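# Push pork cut onto skinning machine's toothed roll

## Task

Slide the pork cut along the conveyor belt and across the skinning machine's feed plate until its entire leading edge rests on the toothed roll without reaching the blade, the whole piece lying flat between the machine's side cheeks, and never let either hand touch the roll.

## Robot and tools

Robot: two arms, left_arm and right_arm, each ending in an identical five-finger right hand (so the hands are not mirrored). The scene frame has +x ahead (the direction both arms face), +z up, origin on the floor plane midway below the two bases (bases sit 0.90 m higher), and left_arm on the +y side. Image left/right does not match arm names.

Hand point: a point fixed to each palm, 0.05 m in front of it and 0.15 m out from the wrist flange. Its +z runs along the straight fingers, +y out of the palm, +x across the palm away from the thumb. Straight fingertips reach about 0.06-0.07 m past the point along +z and sit 0.06 m behind it along -y. A wrist bracket on the little-finger side can strike things; with fingers level the wrist can hang up to 0.13 m (palm down) or 0.25 m (palm up) below the point.

The 28-number row (every number in [-1, 1], always all 28 even if one arm is idle): left_arm dx, dy, dz, rx, ry, rz; left hand little, ring, middle, index, thumb_bend, thumb_turn, force_limit, speed; then the same fourteen for right_arm. The six pose numbers are an offset, not a pose: they are measured from that arm's current Hand target, along that Hand target's own axes. Scale: 1.0 = 0.6 m for dx, dy, dz and 180 degrees for rx, ry, rz (the three together form one rotation vector). Sending six zeros re-commands the existing Hand target. Finger numbers are absolute targets: +1 open/straight, -1 closed; thumb_turn +1 beside the palm, -1 across in front of it. force_limit maps -1..+1 to roughly 0..10 N at the fingertip (0..15 N for the two thumb motors); speed rises linearly from near zero at -1 to full at +0.48 and stays full above. No hand number means 'unchanged': to leave a hand alone, resend the eight numbers of its last executed row (or, before any, its hand_measured six plus hand_force_limit and hand_speed). For pushing a cut, a hand with fingers held in one fixed shape works; keep it the same each call.

Tools:
- execute_actions(actions, cameras): actions is a list of actions; each action is a table of 1-15 rows, one per 1/30 s step, and a short table holds its final row for the remaining steps. Every row in an action counts from the pose at the action's start, not from the prior row; the next action starts from the new Hand target, so repeated offsets keep adding. An empty list returns images and the full state.
- move(target, speed, blend, stop_force, zero, blocking, cameras): a straight-line path for each hand point to its offset target (one row, or up to 15 rows all counted from the same starting Hand targets). speed in m/s, 0.002-3.2, default 0.25 (turns up to twice that in rad/s). blend in m rounds corners in a list. stop_force, 4-120 N, ends an arm's path when its wrist sensor feels that much push against its motion; it is unreliable when the hand also turns and cannot sense light pushes on loose items. zero (default true) re-zeros before the move. blocking=false returns early but cannot be combined with stop_force. Paths last 0.5-10 s and ignore obstacles; avoid routing near an arm's own base.
- wait(seconds 0-10), stop() to brake a running move, zoom_image(camera, region [x0,y0,x1,y1] pixels, max 504 per side), show_instructions() for the reference image, zero_wrist_force(arm), finished_scene() to end (irreversible).

Cameras: cam_spot_left, cam_spot_right, cam_spot_wide, cam_left_wrist, cam_right_wrist, each 672x504; use ["all"] or names in cameras.

Results: end_effector_position (m) and quaternion wxyz in the scene frame, velocities, Hand target (the commanded pose after clipping; next offsets start there), joint positions and torques, Wrist force/torque in the hand's own axes (a surface push appears as force into the arm, plus a peak line), hand_measured, hand_stopped_by (moving, target, force, stalled, fault), hand_load_n (positive pushes a finger open). A move adds a 'move:' line such as done, off_target, moving, held or fault, plus any limits (paced = pose clipped, held = steps withheld). Done only means the arm reached its pose, not that nothing was hit. The hand point often stops short of its Hand target; resend the missing distance as an offset.

Limits and hazards: each step, commanded orientation is clipped to within 32 degrees of the measured one. Arms are stiff, so commanding even slightly beyond a firm contact can trigger a fault: a contact force near 150 N or a joint torque over its limit (elbow 130, wrists 46.9, shoulders 287 N m) freezes that arm for 10 s. To release a press, command the target back behind the hand point. Keep the arms apart; a clearance check blocks some approaches but contact between arms can fail the scene. Long stretched or stalled pushing heats motors; at 85 °C the arm is braked for 30-60 s. Push the cut gently and slowly, avoid slamming the machine or belt, don't shove the cut off the side or onto the blade, and keep fingers and wrist clear of the toothed roll. Before finishing, check by camera that the cut lies flat between the cheeks with its front edge on the roll, and that it stays put once the hands withdraw.

Each tool is called as name([rows], argument=value, ...), one row to a line, values as JSON.

Reference images:

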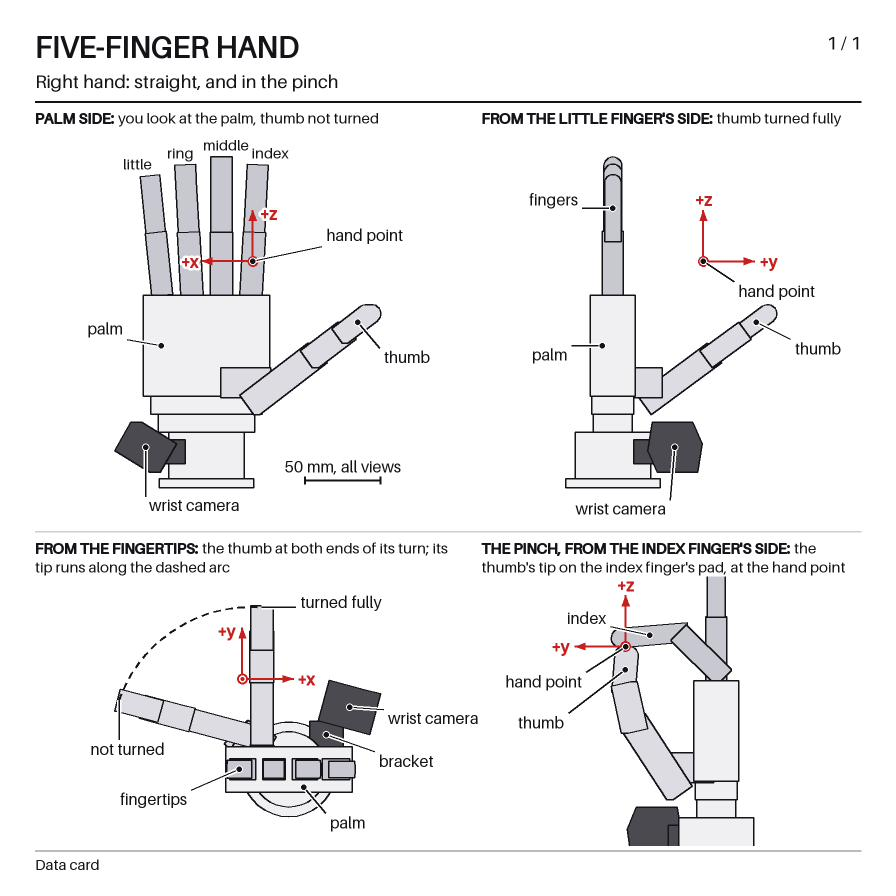

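## Session

execute_actions(actions=[])

Scene clock: 0.00 s.
left_arm: end_effector_position=(+0.1824, +0.6572, +1.2820) hand_measured=(+1.000, +1.000, +1.000, +1.000, +1.000, +1.000) hand_load_n=(+0.0, +0.0, +0.0, +0.0, +0.0, +0.0) hand_stopped_by=(target, target, target, target, target, target) hand_force_limit=0.00 hand_speed=-0.80 end_effector_quat_wxyz=(+0.073, -0.248, +0.899, -0.354) | right_arm: end_effector_position=(+0.1042, -0.4855, +1.2108) hand_measured=(+1.000, +1.000, +1.000, +1.000, +1.000, +1.000) hand_load_n=(+0.0, +0.0, +0.0, +0.0, +0.0, +0.0) hand_stopped_by=(target, target, target, target, target, target) hand_force_limit=0.00 hand_speed=-0.80 end_effector_quat_wxyz=(-0.084, -0.233, +0.903, -0.352)
Joint positions: left_arm=[0.314 -2.06 2.206 1.281 2.3 -1.851] | right_arm=[0.173 -2.06 2.388 1.381 2.3 -1.851]
Joint velocities: within noise
Joint torques (N m): no reading
Wrist force (N): no reading
Wrist torque (N m): no reading
Wrist force, peak (N): no reading
Hand target: left_arm +0.1824, +0.6572, +1.2820; +0.073, -0.248, +0.899, -0.354 | right_arm +0.1042, -0.4855, +1.2108; -0.084, -0.233, +0.903, -0.352

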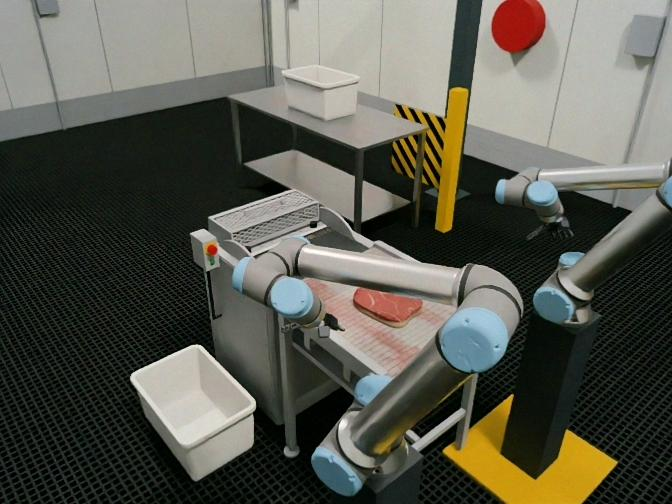

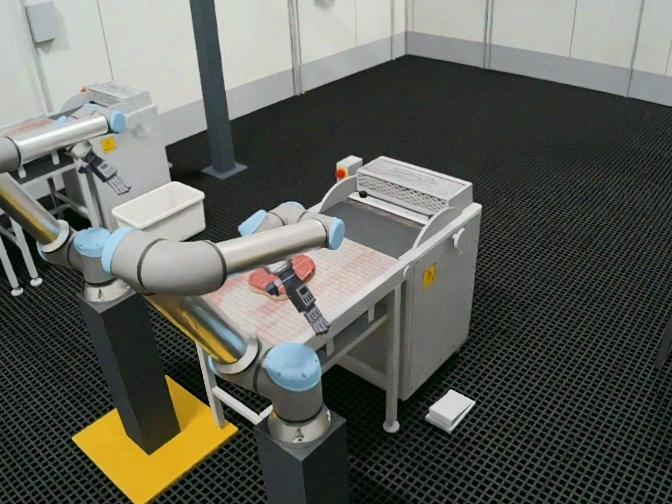

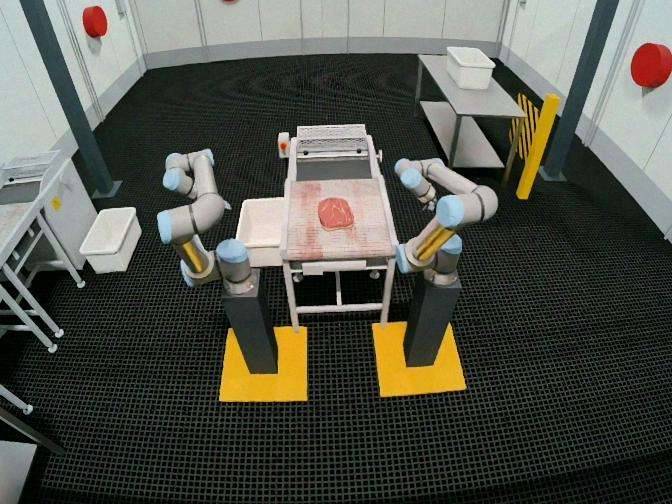

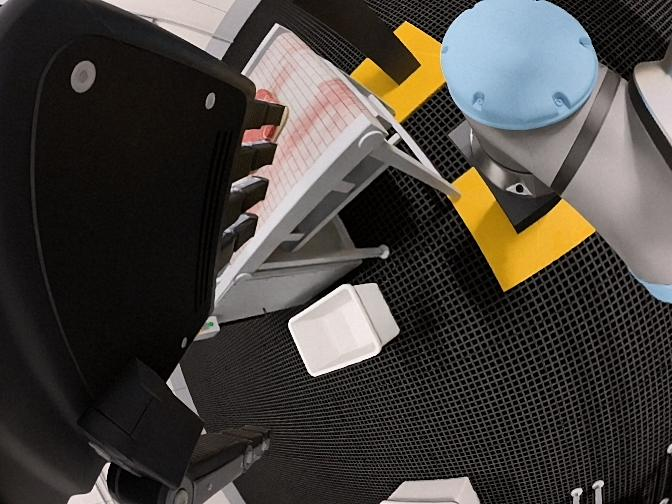

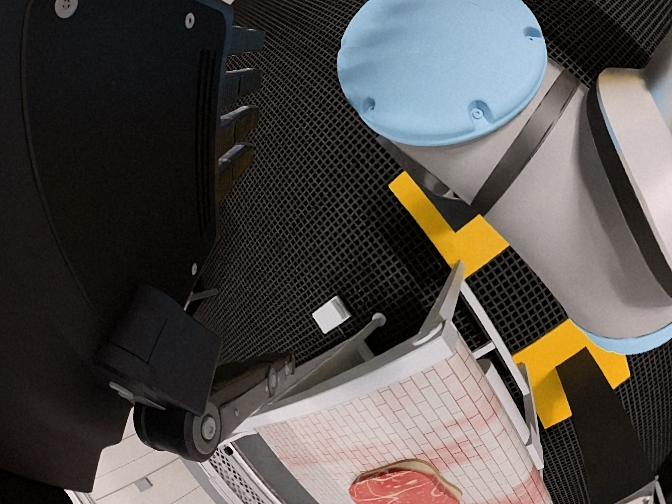

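zoom_image(camera="cam_spot_wide", region=[260, 110, 420, 280])

zoom_image(camera="cam_spot_right", region=[190, 140, 500, 360])

zoom_image(camera="cam_spot_left", region=[180, 170, 480, 400])

Scaled by 2.965.

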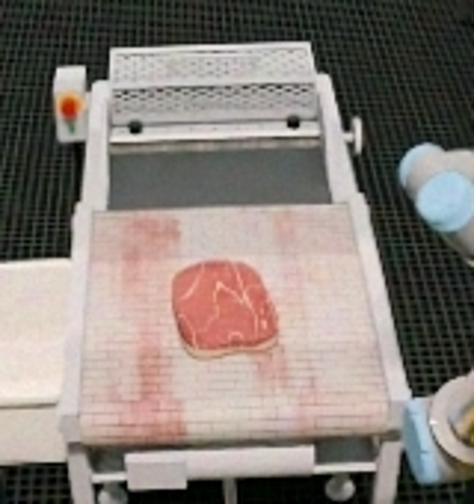

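Scaled by 1.626.

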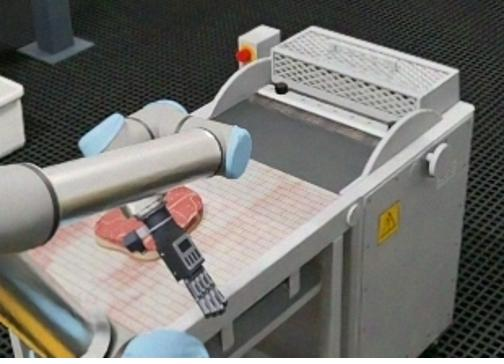

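Scaled by 1.680.

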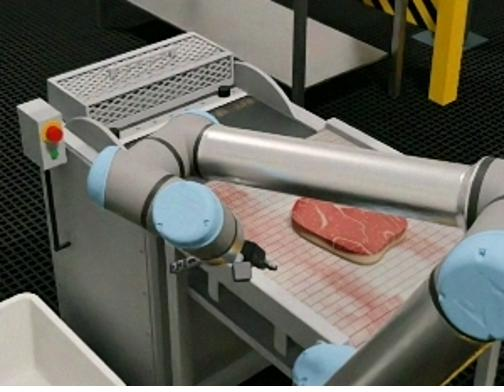

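move(target=[-0.7675,-0.7066,0.5565,-0.1557,0.2365,0.6353,1,1,1,1,1,1,0,-0.8,-0.5912,0.2797,-0.567,-0.240,0.1475,0.6255,1,1,1,1,1,1,0,-0.8], speed=0.4, cameras=["all"])

Scene clock: 7.00 s.
left_arm: end_effector_position=(+0.8510, +0.4206, +1.3004) hand_measured=(+1.000, +1.000, +1.000, +1.000, +1.000, +1.000) hand_load_n=(+0.0, +0.0, +0.0, +0.0, +0.0, +0.0) hand_stopped_by=(target, target, target, target, target, target) hand_force_limit=0.00 hand_speed=-0.80 end_effector_quat_wxyz=(+0.001, +0.707, +0.707, +0.000) | right_arm: end_effector_position=(+0.3302, -0.0196, +1.2503) hand_measured=(+1.000, +1.000, +1.000, +1.000, +1.000, +1.000) hand_load_n=(+0.0, +0.0, +0.0, +0.0, +0.0, +0.0) hand_stopped_by=(target, target, target, target, target, target) hand_force_limit=0.00 hand_speed=-0.80 end_effector_quat_wxyz=(+0.000, +0.707, +0.707, +0.000)
Joint positions: left_arm=[-0.344 -1.009 1.064 1.515 1.572 -0.345] | right_arm=[0.839 -1.295 1.566 1.3 1.571 0.838]
Joint torques (N m): left_arm=[11 -78 -49.34 7.81 -2.84 4.34] | right_arm=[13.42 -42.77 -42.14 0.79 3.82 1.48]
Wrist force (N): left_arm=[0.5 2.1 -0.6] | right_arm=[-0.1 0.8 -0.8]
Wrist torque (N m): left_arm=[0.16 0.07 0.11] | right_arm=[-0.10 0.00 -0.05]
Wrist force, peak (N): left_arm=[-0.1 2.7 -0.8] | right_arm=[0.9 1.4 -1.1]
Hand target: left_arm +0.8510, +0.4207, +1.3004; +0.000, +0.707, +0.707, +0.000 | right_arm +0.3302, -0.0196, +1.2503; +0.000, +0.707, +0.707, +0.000
Off the commanded pose: left_arm 0.000 m, 0 deg | right_arm 0.000 m, 0 deg.
move: done
camera_calibration:
cam_left_wrist: T_world_to_cam=[[0.953234, 0.29821, -0.0491495, -0.868028], [0.292475, -0.869192, 0.398703, -0.383143], [0.0761767, -0.394432, -0.915762, 1.41022], [0, 0, 0, 1]] pos_world=[0.832067, 0.482067, 1.40153]
cam_right_wrist: T_world_to_cam=[[0.975566, 0.219542, 0.00849738, -0.32576], [0.166172, -0.762607, 0.625154, -0.872691], [0.143727, -0.608467, -0.780455, 1.03036], [0, 0, 0, 1]] pos_world=[0.314727, 0.0329357, 1.35248]

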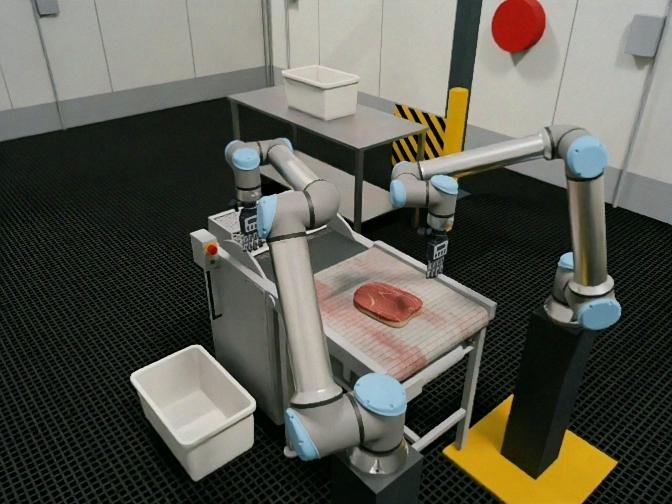

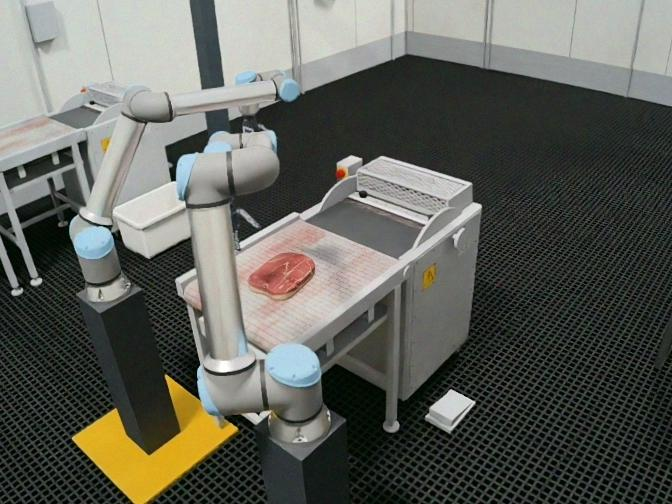

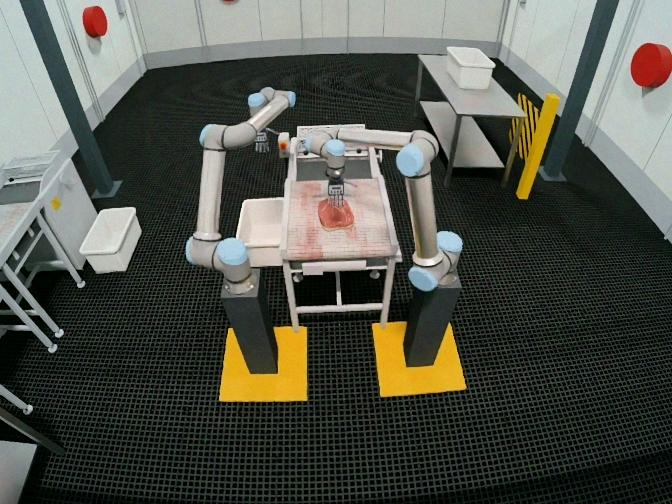

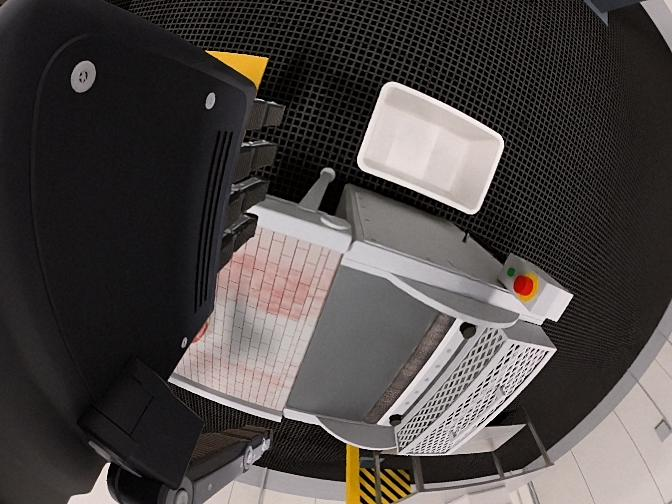

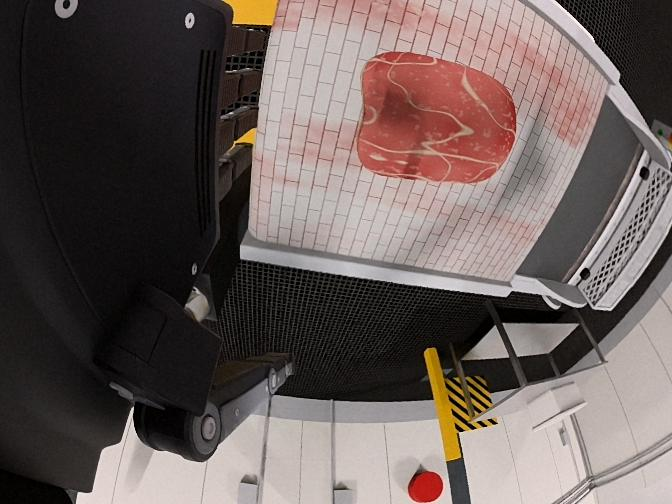

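zoom_image(camera="cam_left_wrist", region=[280, 220, 580, 470])

zoom_image(camera="cam_right_wrist", region=[240, 0, 660, 320])

Scaled by 1.680 from the camera's 672x504 image, which has a finer 960x720 frame.

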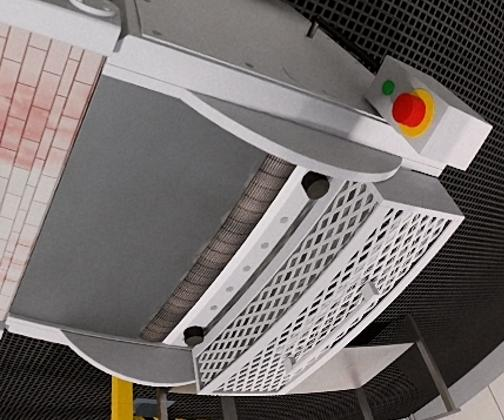

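Scaled by 1.200 from the camera's 672x504 image, which has a finer 960x720 frame.

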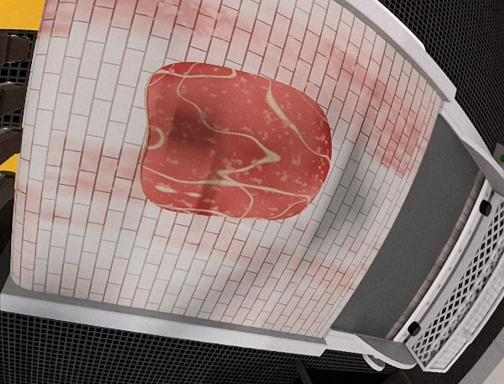

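zoom_image(camera="cam_spot_left", region=[330, 260, 450, 350])

zoom_image(camera="cam_spot_right", region=[230, 230, 350, 320])

zoom_image(camera="cam_right_wrist", region=[340, 30, 540, 200])

Scaled by 4.200.

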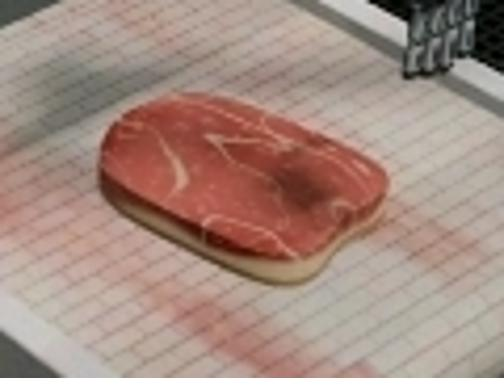

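Scaled by 4.200.

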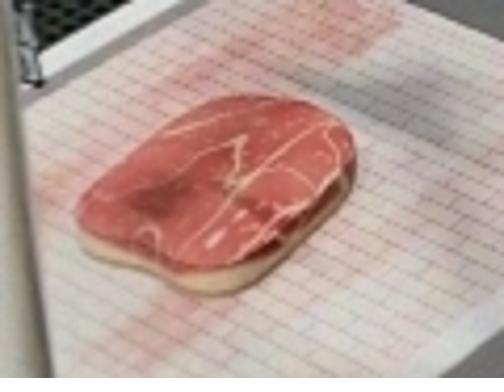

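Scaled by 2.520 from the camera's 672x504 image, which has a finer 960x720 frame.

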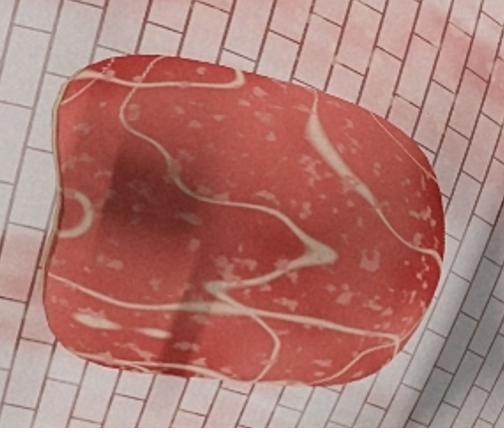

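move(target=[0,0,0,0,0,0,1,1,1,1,1,1,0,-0.8,0,0,0.345,0,0,0,1,1,1,1,1,1,0,-0.8], speed=0.25, cameras=["cam_right_wrist"])

move(target=[0,0,0,0,0,0,1,1,1,1,1,1,0,-0.8,0,0,0.12,0,0,0,1,1,1,1,1,1,0,-0.8], speed=0.02, stop_force=4, cameras=["cam_right_wrist", "cam_spot_left"])

Scene clock: 10.93 s.
left_arm: end_effector_position=(+0.8510, +0.4207, +1.3004) hand_measured=(+1.000, +1.000, +1.000, +1.000, +1.000, +1.000) hand_load_n=(+0.0, +0.0, +0.0, +0.0, +0.0, +0.5) hand_stopped_by=(target, target, target, target, target, target) hand_force_limit=0.00 hand_speed=-0.80 end_effector_quat_wxyz=(+0.000, +0.707, +0.707, +0.000) | right_arm: end_effector_position=(+0.3303, -0.0195, +1.0435) hand_measured=(+1.000, +1.000, +1.000, +1.000, +1.000, +1.000) hand_load_n=(+0.0, +0.0, +0.0, +0.0, +0.0, +0.0) hand_stopped_by=(target, target, target, target, target, target) hand_force_limit=0.00 hand_speed=-0.80 end_effector_quat_wxyz=(+0.000, +0.707, +0.707, +0.000)
Joint positions: left_arm=[-0.344 -1.008 1.063 1.515 1.572 -0.345] | right_arm=[0.839 -1.15 1.763 0.956 1.571 0.838]
Joint torques (N m): left_arm=[12.87 -79.57 -48.68 8 -2.51 4.14] | right_arm=[-5.27 -49.1 -19.37 0.25 -1.64 -2.32]
Wrist force (N): left_arm=[0.5 1.7 -0.9] | right_arm=[-0.3 1.5 -0.8]
Wrist torque (N m): left_arm=[0.12 0.07 0.10] | right_arm=[-0.01 0.02 -0.03]
Wrist force, peak (N): left_arm=[1.0 2.3 -0.7] | right_arm=[-0.7 0.9 -2.5]
Hand target: left_arm +0.8510, +0.4207, +1.3004; +0.000, +0.707, +0.707, +0.000 | right_arm +0.3303, -0.0195, +1.0433; +0.000, +0.707, +0.707, +0.000
Off the commanded pose: left_arm 0.000 m, 0 deg | right_arm 0.000 m, 0 deg.
move: done
camera_calibration:
cam_right_wrist: T_world_to_cam=[[0.97563, 0.219258, 0.0084796, -0.324211], [0.165966, -0.762674, 0.625127, -0.743268], [0.143531, -0.608486, -0.780477, 0.869078], [0, 0, 0, 1]] pos_world=[0.314927, 0.0330358, 1.14568]
Images, in order (width x height): cam_right_wrist 672x504.

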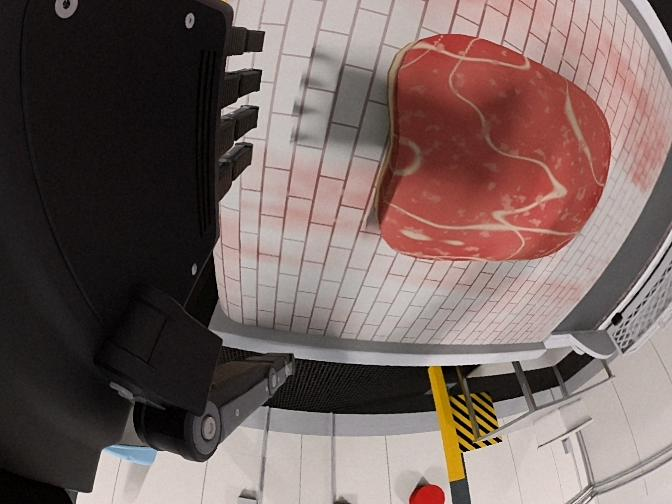

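Scene clock: 14.93 s.
left_arm: end_effector_position=(+0.8510, +0.4207, +1.3004) hand_measured=(+1.000, +1.000, +1.000, +1.000, +1.000, +1.000) hand_load_n=(+0.0, +0.0, +0.0, +0.0, +0.0, +0.0) hand_stopped_by=(target, target, target, target, target, target) hand_force_limit=0.00 hand_speed=-0.80 end_effector_quat_wxyz=(+0.000, +0.707, +0.707, +0.000) | right_arm: end_effector_position=(+0.3304, -0.0195, +0.9894) hand_measured=(+1.000, +1.000, +1.000, +1.000, +1.000, +1.000) hand_load_n=(+0.0, +0.0, +0.0, +0.0, +0.0, +0.0) hand_stopped_by=(target, target, target, target, target, target) hand_force_limit=0.00 hand_speed=-0.80 end_effector_quat_wxyz=(+0.000, +0.707, +0.707, +0.000)
Joint positions: left_arm=[-0.344 -1.008 1.063 1.515 1.572 -0.345] | right_arm=[0.839 -1.094 1.795 0.869 1.571 0.838]
Joint torques (N m): left_arm=[11.27 -78.73 -48.66 7.96 -2.12 4.11] | right_arm=[6.76 -78.86 -33.55 5.96 2.01 -2.07]
Wrist force (N): left_arm=[0.3 1.8 -0.5] | right_arm=[0.2 0.8 -4.2]
Wrist torque (N m): left_arm=[0.11 0.09 0.10] | right_arm=[0.13 0.01 0.01]
Wrist force, peak (N): left_arm=[0.6 2.1 -1.3] | right_arm=[-0.7 0.8 -32.2]
Hand target: left_arm +0.8510, +0.4207, +1.3004; +0.000, +0.707, +0.707, +0.000 | right_arm +0.3304, -0.0195, +0.9894; +0.000, +0.707, +0.707, +0.000 (not the last commanded pose)
Off the commanded pose: left_arm 0.000 m, 0 deg | right_arm 0.018 m, 0 deg.
move: contact (right_arm)
camera_calibration:
cam_right_wrist: T_world_to_cam=[[0.975616, 0.21932, 0.00852577, -0.323799], [0.165973, -0.762612, 0.6252, -0.70947], [0.143621, -0.60854, -0.780418, 0.826685], [0, 0, 0, 1]] pos_world=[0.314927, 0.0330359, 1.09148]
Images, in order (width x height): cam_spot_left 672x504, cam_right_wrist 672x504.

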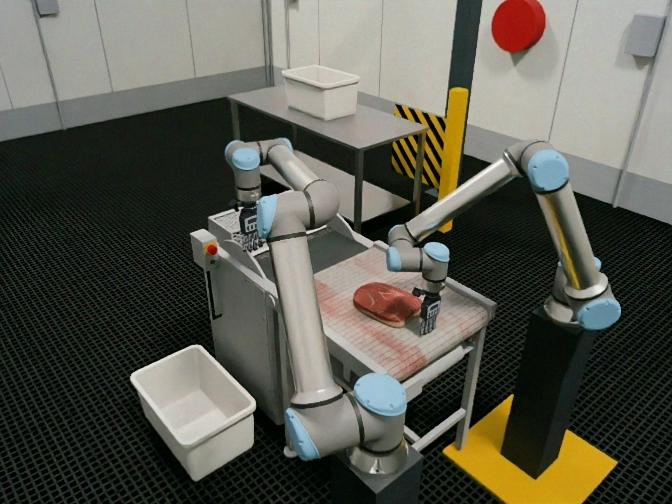

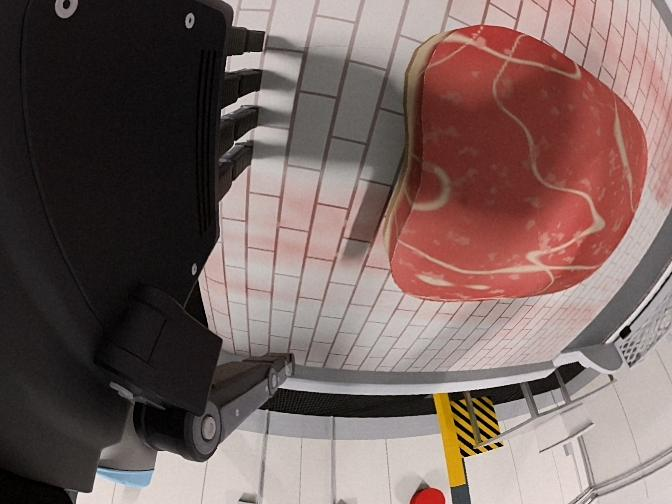

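move([
  [0,0,0,0,0,0,1,1,1,1,1,1,0,-0.8,0,0,-0.011,0,0,0,1,1,1,1,1,1,0,-0.8],
  [0,0,0,0,0,0,1,1,1,1,1,1,0,-0.8,0,0.1,-0.011,0,0,0,1,1,1,1,1,1,0,-0.8],
], speed=[0.05,0.1], cameras=["cam_right_wrist"])

Scene clock: 18.70 s.
left_arm: end_effector_position=(+0.8510, +0.4207, +1.3004) hand_measured=(+1.000, +1.000, +1.000, +1.000, +1.000, +1.000) hand_load_n=(+0.0, +0.0, +0.0, +0.0, +0.0, +0.0) hand_stopped_by=(target, target, target, target, target, target) hand_force_limit=0.00 hand_speed=-0.80 end_effector_quat_wxyz=(+0.000, +0.707, +0.707, +0.000) | right_arm: end_effector_position=(+0.3902, -0.0195, +0.9960) hand_measured=(+1.000, +1.000, +1.000, +1.000, +1.000, +1.000) hand_load_n=(+0.0, +0.5, +0.0, +0.0, +0.0, +0.0) hand_stopped_by=(target, target, target, target, target, target) hand_force_limit=0.00 hand_speed=-0.80 end_effector_quat_wxyz=(+0.000, +0.707, +0.707, +0.000)
Joint positions: left_arm=[-0.344 -1.008 1.063 1.515 1.572 -0.345] | right_arm=[0.769 -1.064 1.729 0.904 1.571 0.768]
Joint torques (N m): left_arm=[12.61 -77.75 -49.16 8 -1.88 3.97] | right_arm=[-18.41 -56.9 -36.48 6.38 1.07 -1.04]
Wrist force (N): left_arm=[0.6 1.5 -0.6] | right_arm=[-0.1 1.2 -0.4]
Wrist torque (N m): left_arm=[0.08 0.05 0.10] | right_arm=[-0.09 -0.02 0.26]
Wrist force, peak (N): left_arm=[0.9 2.2 -1.2] | right_arm=[-0.2 0.9 -5.0]
Hand target: left_arm +0.8510, +0.4207, +1.3004; +0.000, +0.707, +0.707, +0.000 | right_arm +0.3904, -0.0195, +0.9960; +0.000, +0.707, +0.707, +0.000
Off the commanded pose: left_arm 0.000 m, 0 deg | right_arm 0.000 m, 0 deg.
move: done
camera_calibration:
cam_right_wrist: T_world_to_cam=[[0.975616, 0.219321, 0.00852541, -0.382197], [0.165974, -0.762612, 0.6252, -0.723584], [0.143621, -0.60854, -0.780418, 0.823326], [0, 0, 0, 1]] pos_world=[0.374727, 0.0330359, 1.09818]
Images, in order (width x height): cam_right_wrist 672x504.

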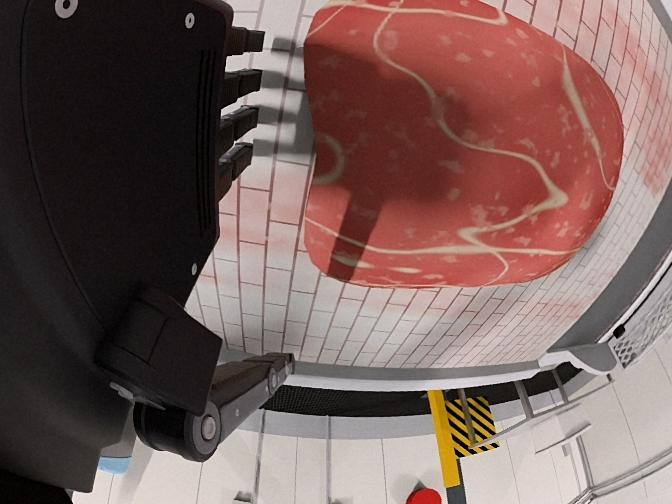

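move(target=[0,0,0,0,0,0,1,1,1,1,1,1,0,-0.8,0,0.1333,0,0,0,0,1,1,1,1,1,1,0,-0.8], speed=0.04, cameras=["cam_right_wrist", "cam_spot_wide"])

Scene clock: 21.27 s.
left_arm: end_effector_position=(+0.8510, +0.4207, +1.3004) hand_measured=(+1.000, +1.000, +1.000, +1.000, +1.000, +1.000) hand_load_n=(+0.0, +0.0, +0.0, +0.0, +0.0, +0.0) hand_stopped_by=(target, target, target, target, target, target) hand_force_limit=0.00 hand_speed=-0.80 end_effector_quat_wxyz=(+0.000, +0.707, +0.707, +0.000) | right_arm: end_effector_position=(+0.4702, -0.0194, +0.9961) hand_measured=(+1.000, +1.000, +1.000, +1.000, +1.000, +1.000) hand_load_n=(+0.5, +0.0, +0.0, +0.0, +0.0, +0.0) hand_stopped_by=(target, target, target, target, target, target) hand_force_limit=0.00 hand_speed=-0.80 end_effector_quat_wxyz=(+0.000, +0.707, +0.707, +0.000)
Joint positions: left_arm=[-0.344 -1.008 1.063 1.515 1.572 -0.345] | right_arm=[0.687 -1.004 1.629 0.945 1.571 0.686]
Joint torques (N m): left_arm=[12.4 -80.01 -48.98 7.89 -1.62 3.97] | right_arm=[-21.26 -60.18 -36.84 4.78 4.61 -1.94]
Wrist force (N): left_arm=[1.0 1.9 -1.0] | right_arm=[2.1 -8.0 -2.5]
Wrist torque (N m): left_arm=[0.17 0.01 0.14] | right_arm=[0.36 0.17 -0.19]
Wrist force, peak (N): left_arm=[0.4 2.2 -1.3] | right_arm=[1.2 -10.5 -2.9]
Hand target: left_arm +0.8510, +0.4207, +1.3004; +0.000, +0.707, +0.707, +0.000 | right_arm +0.4703, -0.0194, +0.9961; +0.000, +0.707, +0.707, +0.000
Off the commanded pose: left_arm 0.000 m, 0 deg | right_arm 0.000 m, 0 deg.
move: done
camera_calibration:
cam_right_wrist: T_world_to_cam=[[0.975616, 0.21932, 0.00852577, -0.460269], [0.165973, -0.762612, 0.6252, -0.736786], [0.143621, -0.60854, -0.780418, 0.811897], [0, 0, 0, 1]] pos_world=[0.454727, 0.0331359, 1.09818]
Images, in order (width x height): cam_spot_wide 672x504, cam_right_wrist 672x504.

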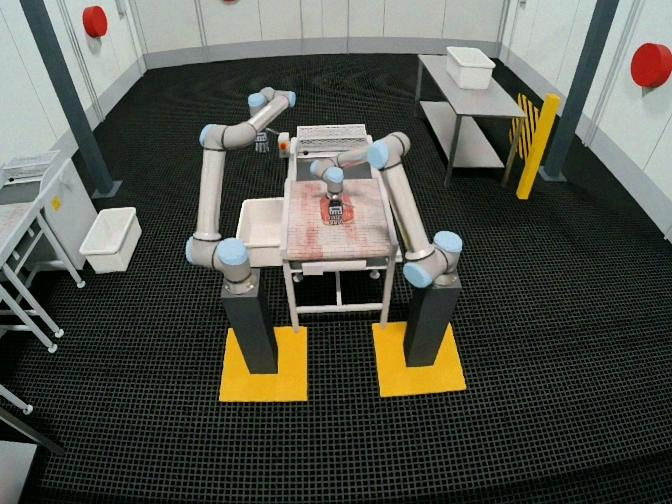

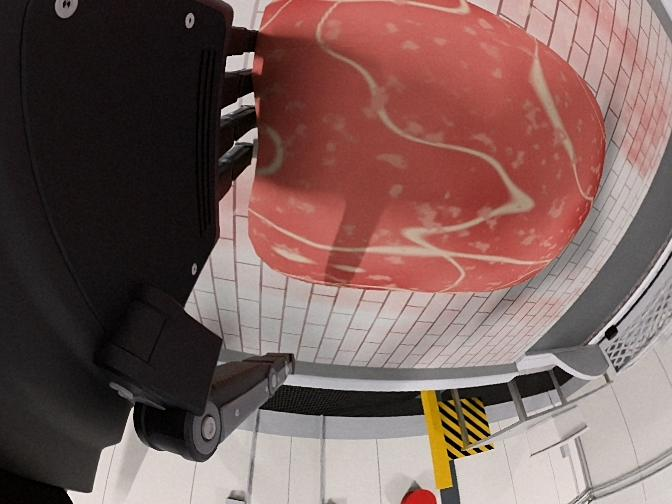

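move(target=[0,0,0,0,0,0,1,1,1,1,1,1,0,-0.8,0,0.25,0,0,0,0,1,1,1,1,1,1,0,-0.8], speed=0.1, cameras=["cam_right_wrist", "cam_left_wrist"])

Scene clock: 24.80 s.
left_arm: end_effector_position=(+0.8510, +0.4207, +1.3004) hand_measured=(+1.000, +1.000, +1.000, +1.000, +1.000, +1.000) hand_load_n=(-0.5, +0.0, +0.0, +0.0, +0.0, +0.0) hand_stopped_by=(target, target, target, target, target, target) hand_force_limit=0.00 hand_speed=-0.80 end_effector_quat_wxyz=(+0.000, +0.707, +0.707, +0.000) | right_arm: end_effector_position=(+0.6202, -0.0193, +0.9962) hand_measured=(+1.000, +1.000, +1.000, +1.000, +1.000, +1.000) hand_load_n=(+0.0, +0.5, +0.0, +1.0, +0.0, +0.0) hand_stopped_by=(target, target, target, target, target, target) hand_force_limit=0.00 hand_speed=-0.80 end_effector_quat_wxyz=(+0.000, +0.707, +0.707, +0.000)
Joint positions: left_arm=[-0.344 -1.008 1.063 1.515 1.572 -0.345] | right_arm=[0.565 -0.866 1.385 1.05 1.571 0.565]
Joint torques (N m): left_arm=[12.6 -79.78 -48.88 7.86 -1.04 3.69] | right_arm=[-19.37 -70.21 -42.96 4 -2.58 -1.73]
Wrist force (N): left_arm=[0.7 2.0 -0.4] | right_arm=[-0.2 -8.3 -1.7]
Wrist torque (N m): left_arm=[0.14 0.02 0.12] | right_arm=[0.39 0.04 0.19]
Wrist force, peak (N): left_arm=[0.6 2.2 -0.9] | right_arm=[2.0 -11.5 -2.9]
Hand target: left_arm +0.8510, +0.4207, +1.3004; +0.000, +0.707, +0.707, +0.000 | right_arm +0.6203, -0.0193, +0.9962; +0.000, +0.707, +0.707, +0.000
Off the commanded pose: left_arm 0.000 m, 0 deg | right_arm 0.000 m, 0 deg.
move: done
camera_calibration:
cam_left_wrist: T_world_to_cam=[[0.95324, 0.298177, -0.0492387, -0.868017], [0.292482, -0.869202, 0.398676, -0.383049], [0.0760774, -0.394435, -0.915769, 1.41035], [0, 0, 0, 1]] pos_world=[0.832168, 0.482167, 1.40153]
cam_right_wrist: T_world_to_cam=[[0.975619, 0.219305, 0.00853876, -0.60665], [0.165953, -0.762617, 0.6252, -0.761656], [0.143621, -0.60854, -0.780418, 0.790492], [0, 0, 0, 1]] pos_world=[0.604727, 0.0332359, 1.09828]
Images, in order (width x height): cam_left_wrist 672x504, cam_right_wrist 672x504.

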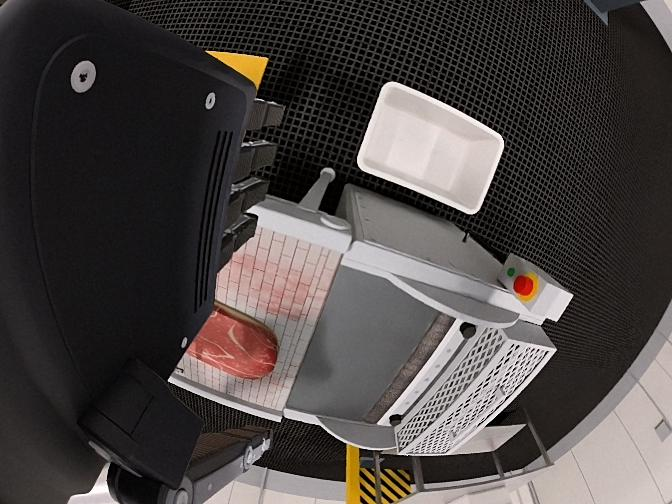

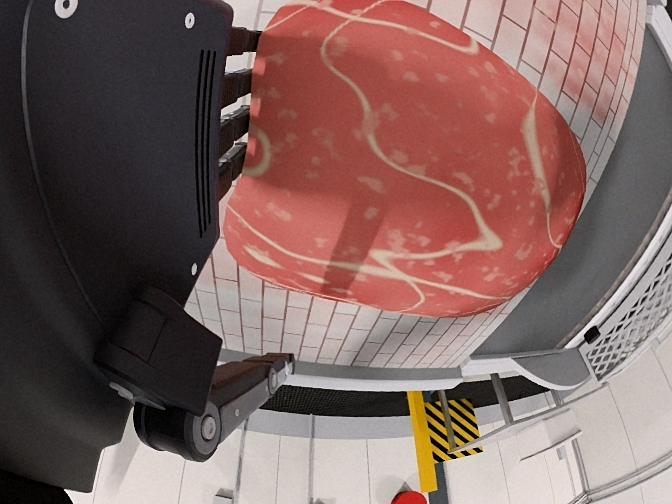

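zoom_image(camera="cam_left_wrist", region=[180, 230, 420, 430])

zoom_image(camera="cam_right_wrist", region=[200, 0, 660, 340])

Scaled by 2.100 from the camera's 672x504 image, which has a finer 960x720 frame.

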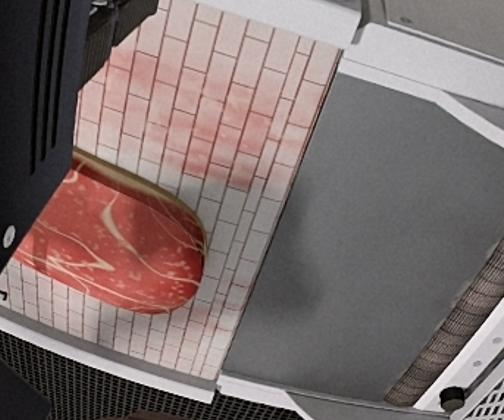

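Scaled by 1.096 from the camera's 672x504 image, which has a finer 960x720 frame.

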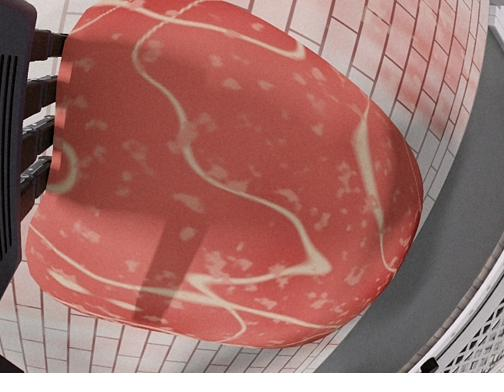

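move([
  [0,0,0,0,0,0,1,1,1,1,1,1,0,-0.8,0,-0.025,0,0,0,0,1,1,1,1,1,1,0,-0.8],
  [0,0,0,0,0,0,1,1,1,1,1,1,0,-0.8,-0.06,-0.025,0,0,0,0,1,1,1,1,1,1,0,-0.8],
  [0,0,0,0,0,0,1,1,1,1,1,1,0,-0.8,-0.06,0.15,0,0,0,0,1,1,1,1,1,1,0,-0.8],
], speed=[0.1,0.1,0.06], cameras=["cam_right_wrist", "cam_left_wrist"])

Scene clock: 29.73 s.
left_arm: end_effector_position=(+0.8510, +0.4207, +1.3004) hand_measured=(+1.000, +1.000, +1.000, +1.000, +1.000, +1.000) hand_load_n=(+0.0, +0.0, +0.0, +0.0, +0.0, +0.0) hand_stopped_by=(target, target, target, target, target, target) hand_force_limit=0.00 hand_speed=-0.80 end_effector_quat_wxyz=(+0.000, +0.707, +0.707, +0.000) | right_arm: end_effector_position=(+0.7102, -0.0552, +0.9962) hand_measured=(+1.000, +1.000, +1.000, +1.000, +1.000, +1.000) hand_load_n=(+0.5, +0.0, +0.0, +0.5, +0.0, -0.5) hand_stopped_by=(target, target, target, target, target, target) hand_force_limit=0.00 hand_speed=-0.80 end_effector_quat_wxyz=(+0.000, +0.707, +0.707, +0.000)
Joint positions: left_arm=[-0.344 -1.008 1.063 1.515 1.572 -0.345] | right_arm=[0.47 -0.8 1.267 1.104 1.571 0.469]
Joint torques (N m): left_arm=[12.68 -79.65 -48.42 7.7 -0.76 3.98] | right_arm=[-17.55 -77.22 -43.74 3.21 -2.62 -2.07]
Wrist force (N): left_arm=[1.0 1.8 -0.9] | right_arm=[-1.1 -7.8 -2.7]
Wrist torque (N m): left_arm=[0.14 -0.01 0.14] | right_arm=[0.49 -0.01 -0.11]
Wrist force, peak (N): left_arm=[0.7 2.2 -1.1] | right_arm=[-1.5 -10.3 -3.3]
Hand target: left_arm +0.8510, +0.4207, +1.3004; +0.000, +0.707, +0.707, +0.000 | right_arm +0.7104, -0.0552, +0.9962; +0.000, +0.707, +0.707, +0.000
Off the commanded pose: left_arm 0.000 m, 0 deg | right_arm 0.000 m, 0 deg.
move: done
camera_calibration:
cam_left_wrist: T_world_to_cam=[[0.95324, 0.298177, -0.0492387, -0.868017], [0.292482, -0.869202, 0.398676, -0.383049], [0.0760774, -0.394435, -0.915769, 1.41035], [0, 0, 0, 1]] pos_world=[0.832168, 0.482167, 1.40153]
cam_right_wrist: T_world_to_cam=[[0.975619, 0.219305, 0.00853876, -0.686681], [0.165953, -0.762617, 0.6252, -0.804048], [0.143621, -0.60854, -0.780418, 0.755784], [0, 0, 0, 1]] pos_world=[0.694827, -0.00266411, 1.09838]
Images, in order (width x height): cam_left_wrist 672x504, cam_right_wrist 672x504.

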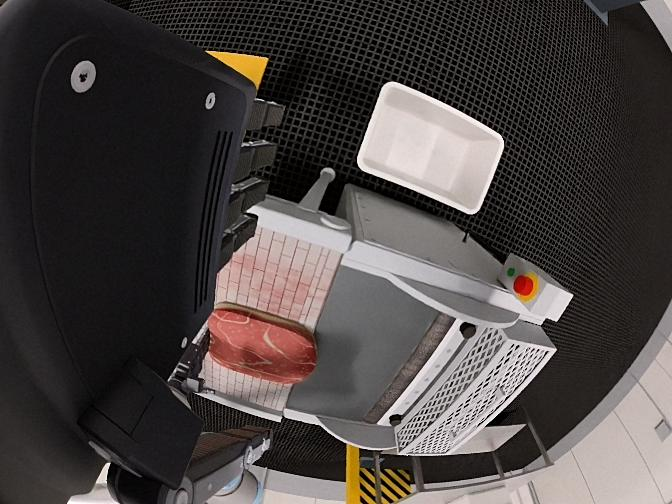

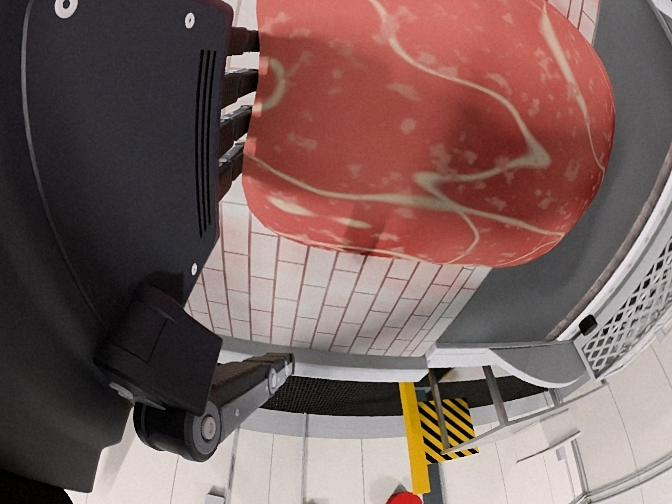

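zoom_image(camera="cam_left_wrist", region=[180, 250, 420, 430])

Scaled by 2.100 from the camera's 672x504 image, which has a finer 960x720 frame.

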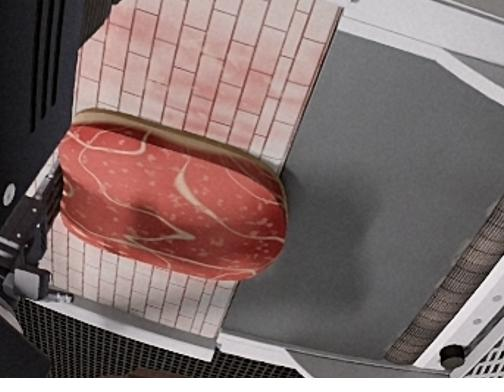

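move(target=[0,0,0,0,0,0,1,1,1,1,1,1,0,-0.8,0,0.15,0,0,0,0,1,1,1,1,1,1,0,-0.8], speed=0.07, cameras=["cam_right_wrist", "cam_left_wrist"])

zoom_image(camera="cam_left_wrist", region=[200, 250, 480, 460])

Scene clock: 31.80 s.
left_arm: end_effector_position=(+0.8510, +0.4207, +1.3004) hand_measured=(+1.000, +1.000, +1.000, +1.000, +1.000, +1.000) hand_load_n=(+0.0, +0.0, +0.0, +0.0, +0.0, +0.0) hand_stopped_by=(target, target, target, target, target, target) hand_force_limit=0.00 hand_speed=-0.80 end_effector_quat_wxyz=(+0.000, +0.707, +0.707, +0.000) | right_arm: end_effector_position=(+0.8003, -0.0552, +0.9963) hand_measured=(+1.000, +1.000, +1.000, +1.000, +1.000, +1.000) hand_load_n=(+0.5, +0.0, +0.0, +0.0, +0.0, +0.0) hand_stopped_by=(target, target, target, target, target, target) hand_force_limit=0.00 hand_speed=-0.80 end_effector_quat_wxyz=(+0.000, +0.707, +0.707, +0.000)
Joint positions: left_arm=[-0.344 -1.008 1.063 1.515 1.572 -0.345] | right_arm=[0.424 -0.681 1.043 1.207 1.571 0.424]
Joint torques (N m): left_arm=[12.72 -79.77 -48.62 7.92 -0.55 3.66] | right_arm=[-17.99 -84.91 -43.26 3.61 -1.21 -1.83]
Wrist force (N): left_arm=[0.4 1.7 -0.6] | right_arm=[-0.3 -6.9 -2.1]
Wrist torque (N m): left_arm=[0.11 0.08 0.09] | right_arm=[0.38 0.05 -0.24]
Wrist force, peak (N): left_arm=[1.2 2.0 -1.0] | right_arm=[-1.5 -10.4 -3.2]
Hand target: left_arm +0.8510, +0.4207, +1.3004; +0.000, +0.707, +0.707, +0.000 | right_arm +0.8004, -0.0552, +0.9963; +0.000, +0.707, +0.707, +0.000
Off the commanded pose: left_arm 0.000 m, 0 deg | right_arm 0.000 m, 0 deg.
move: done
camera_calibration:
cam_left_wrist: T_world_to_cam=[[0.95324, 0.298177, -0.0492387, -0.868017], [0.292482, -0.869202, 0.398676, -0.383049], [0.0760774, -0.394435, -0.915769, 1.41035], [0, 0, 0, 1]] pos_world=[0.832168, 0.482167, 1.40153]
cam_right_wrist: T_world_to_cam=[[0.975616, 0.219317, 0.00855592, -0.774503], [0.165963, -0.762664, 0.62514, -0.818927], [0.143629, -0.608477, -0.780466, 0.742904], [0, 0, 0, 1]] pos_world=[0.784827, -0.00266424, 1.09838]
Images, in order (width x height): cam_left_wrist 672x504, cam_right_wrist 672x504.

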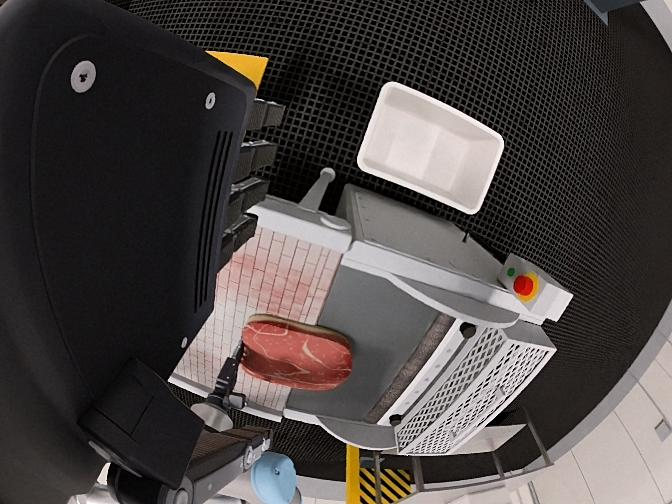

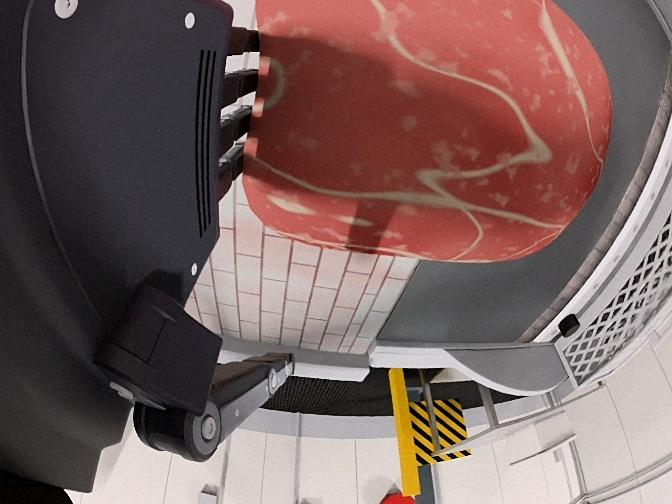

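Scaled by 1.800 from the camera's 672x504 image, which has a finer 960x720 frame.

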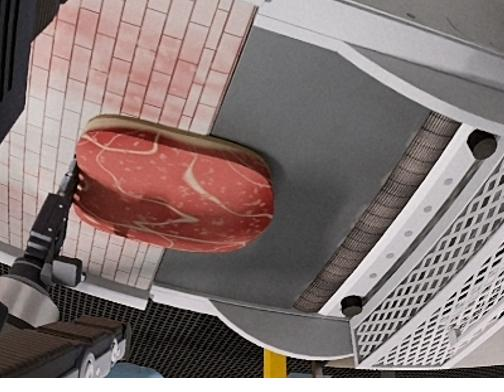

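move(target=[0,0,0,0,0,0,1,1,1,1,1,1,0,-0.8,0,0.2,0,0,0,0,1,1,1,1,1,1,0,-0.8], speed=0.08, cameras=["cam_right_wrist", "cam_left_wrist"])

zoom_image(camera="cam_left_wrist", region=[220, 250, 500, 460])

Scene clock: 34.97 s.
left_arm: end_effector_position=(+0.8510, +0.4207, +1.3004) hand_measured=(+1.000, +1.000, +1.000, +1.000, +1.000, +1.000) hand_load_n=(+0.0, +0.0, +0.0, +0.0, +0.0, +0.0) hand_stopped_by=(target, target, target, target, target, target) hand_force_limit=0.00 hand_speed=-0.80 end_effector_quat_wxyz=(+0.000, +0.707, +0.707, +0.000) | right_arm: end_effector_position=(+0.9203, -0.0551, +0.9964) hand_measured=(+1.000, +1.000, +1.000, +1.000, +1.000, +1.000) hand_load_n=(+0.5, +0.0, +0.0, +0.5, -0.5, +0.0) hand_stopped_by=(target, target, target, target, target, target) hand_force_limit=0.00 hand_speed=-0.80 end_effector_quat_wxyz=(+0.000, +0.707, +0.707, +0.000)
Joint positions: left_arm=[-0.344 -1.008 1.063 1.515 1.572 -0.345] | right_arm=[0.375 -0.463 0.622 1.411 1.571 0.374]
Joint torques (N m): left_arm=[12.24 -80.39 -48.51 7.71 -0.2 3.65] | right_arm=[-16.58 -98.6 -45.07 4.33 4.35 -2.04]
Wrist force (N): left_arm=[0.3 1.7 -1.3] | right_arm=[-1.2 -6.7 -3.4]
Wrist torque (N m): left_arm=[0.15 0.11 0.09] | right_arm=[0.38 0.20 -0.20]
Wrist force, peak (N): left_arm=[0.7 2.6 -0.6] | right_arm=[-0.4 -10.1 -2.8]
Hand target: left_arm +0.8510, +0.4207, +1.3004; +0.000, +0.707, +0.707, +0.000 | right_arm +0.9204, -0.0551, +0.9964; +0.000, +0.707, +0.707, +0.000
Off the commanded pose: left_arm 0.000 m, 0 deg | right_arm 0.000 m, 0 deg.
move: done
camera_calibration:
cam_left_wrist: T_world_to_cam=[[0.95324, 0.298177, -0.0492387, -0.868017], [0.292482, -0.869202, 0.398676, -0.383049], [0.0760774, -0.394435, -0.915769, 1.41035], [0, 0, 0, 1]] pos_world=[0.832168, 0.482167, 1.40153]
cam_right_wrist: T_world_to_cam=[[0.975616, 0.219317, 0.00855592, -0.891697], [0.165963, -0.762664, 0.62514, -0.838845], [0.143629, -0.608477, -0.780466, 0.725793], [0, 0, 0, 1]] pos_world=[0.904927, -0.00256424, 1.09848]
Images, in order (width x height): cam_left_wrist 672x504, cam_right_wrist 672x504.

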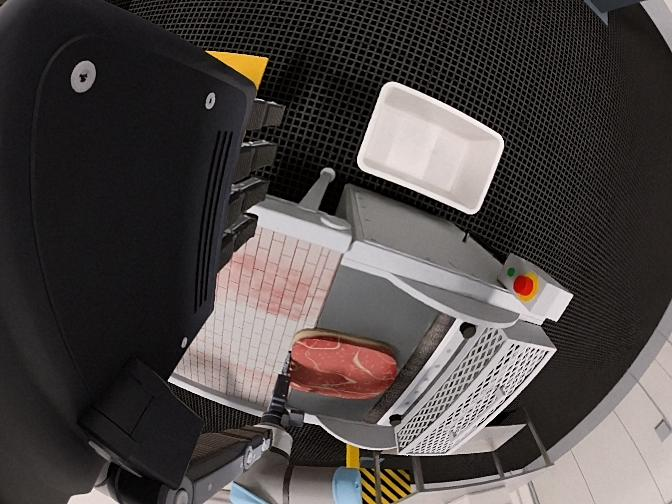

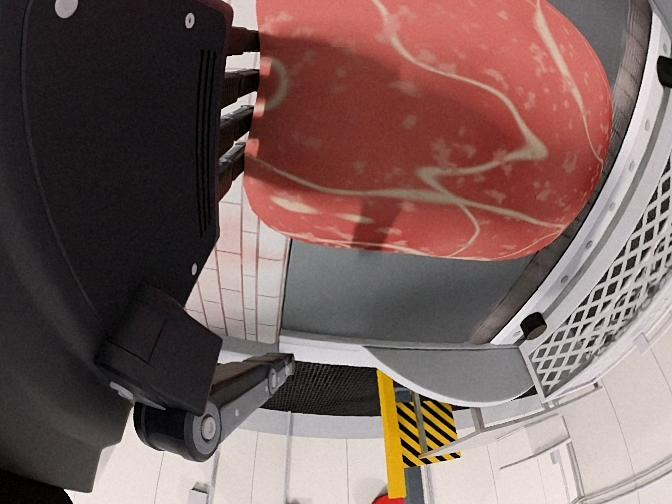

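Scaled by 1.800 from the camera's 672x504 image, which has a finer 960x720 frame.

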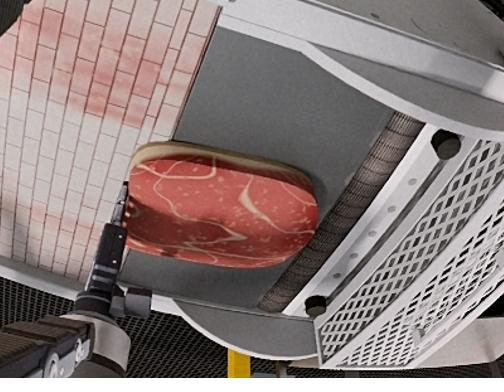

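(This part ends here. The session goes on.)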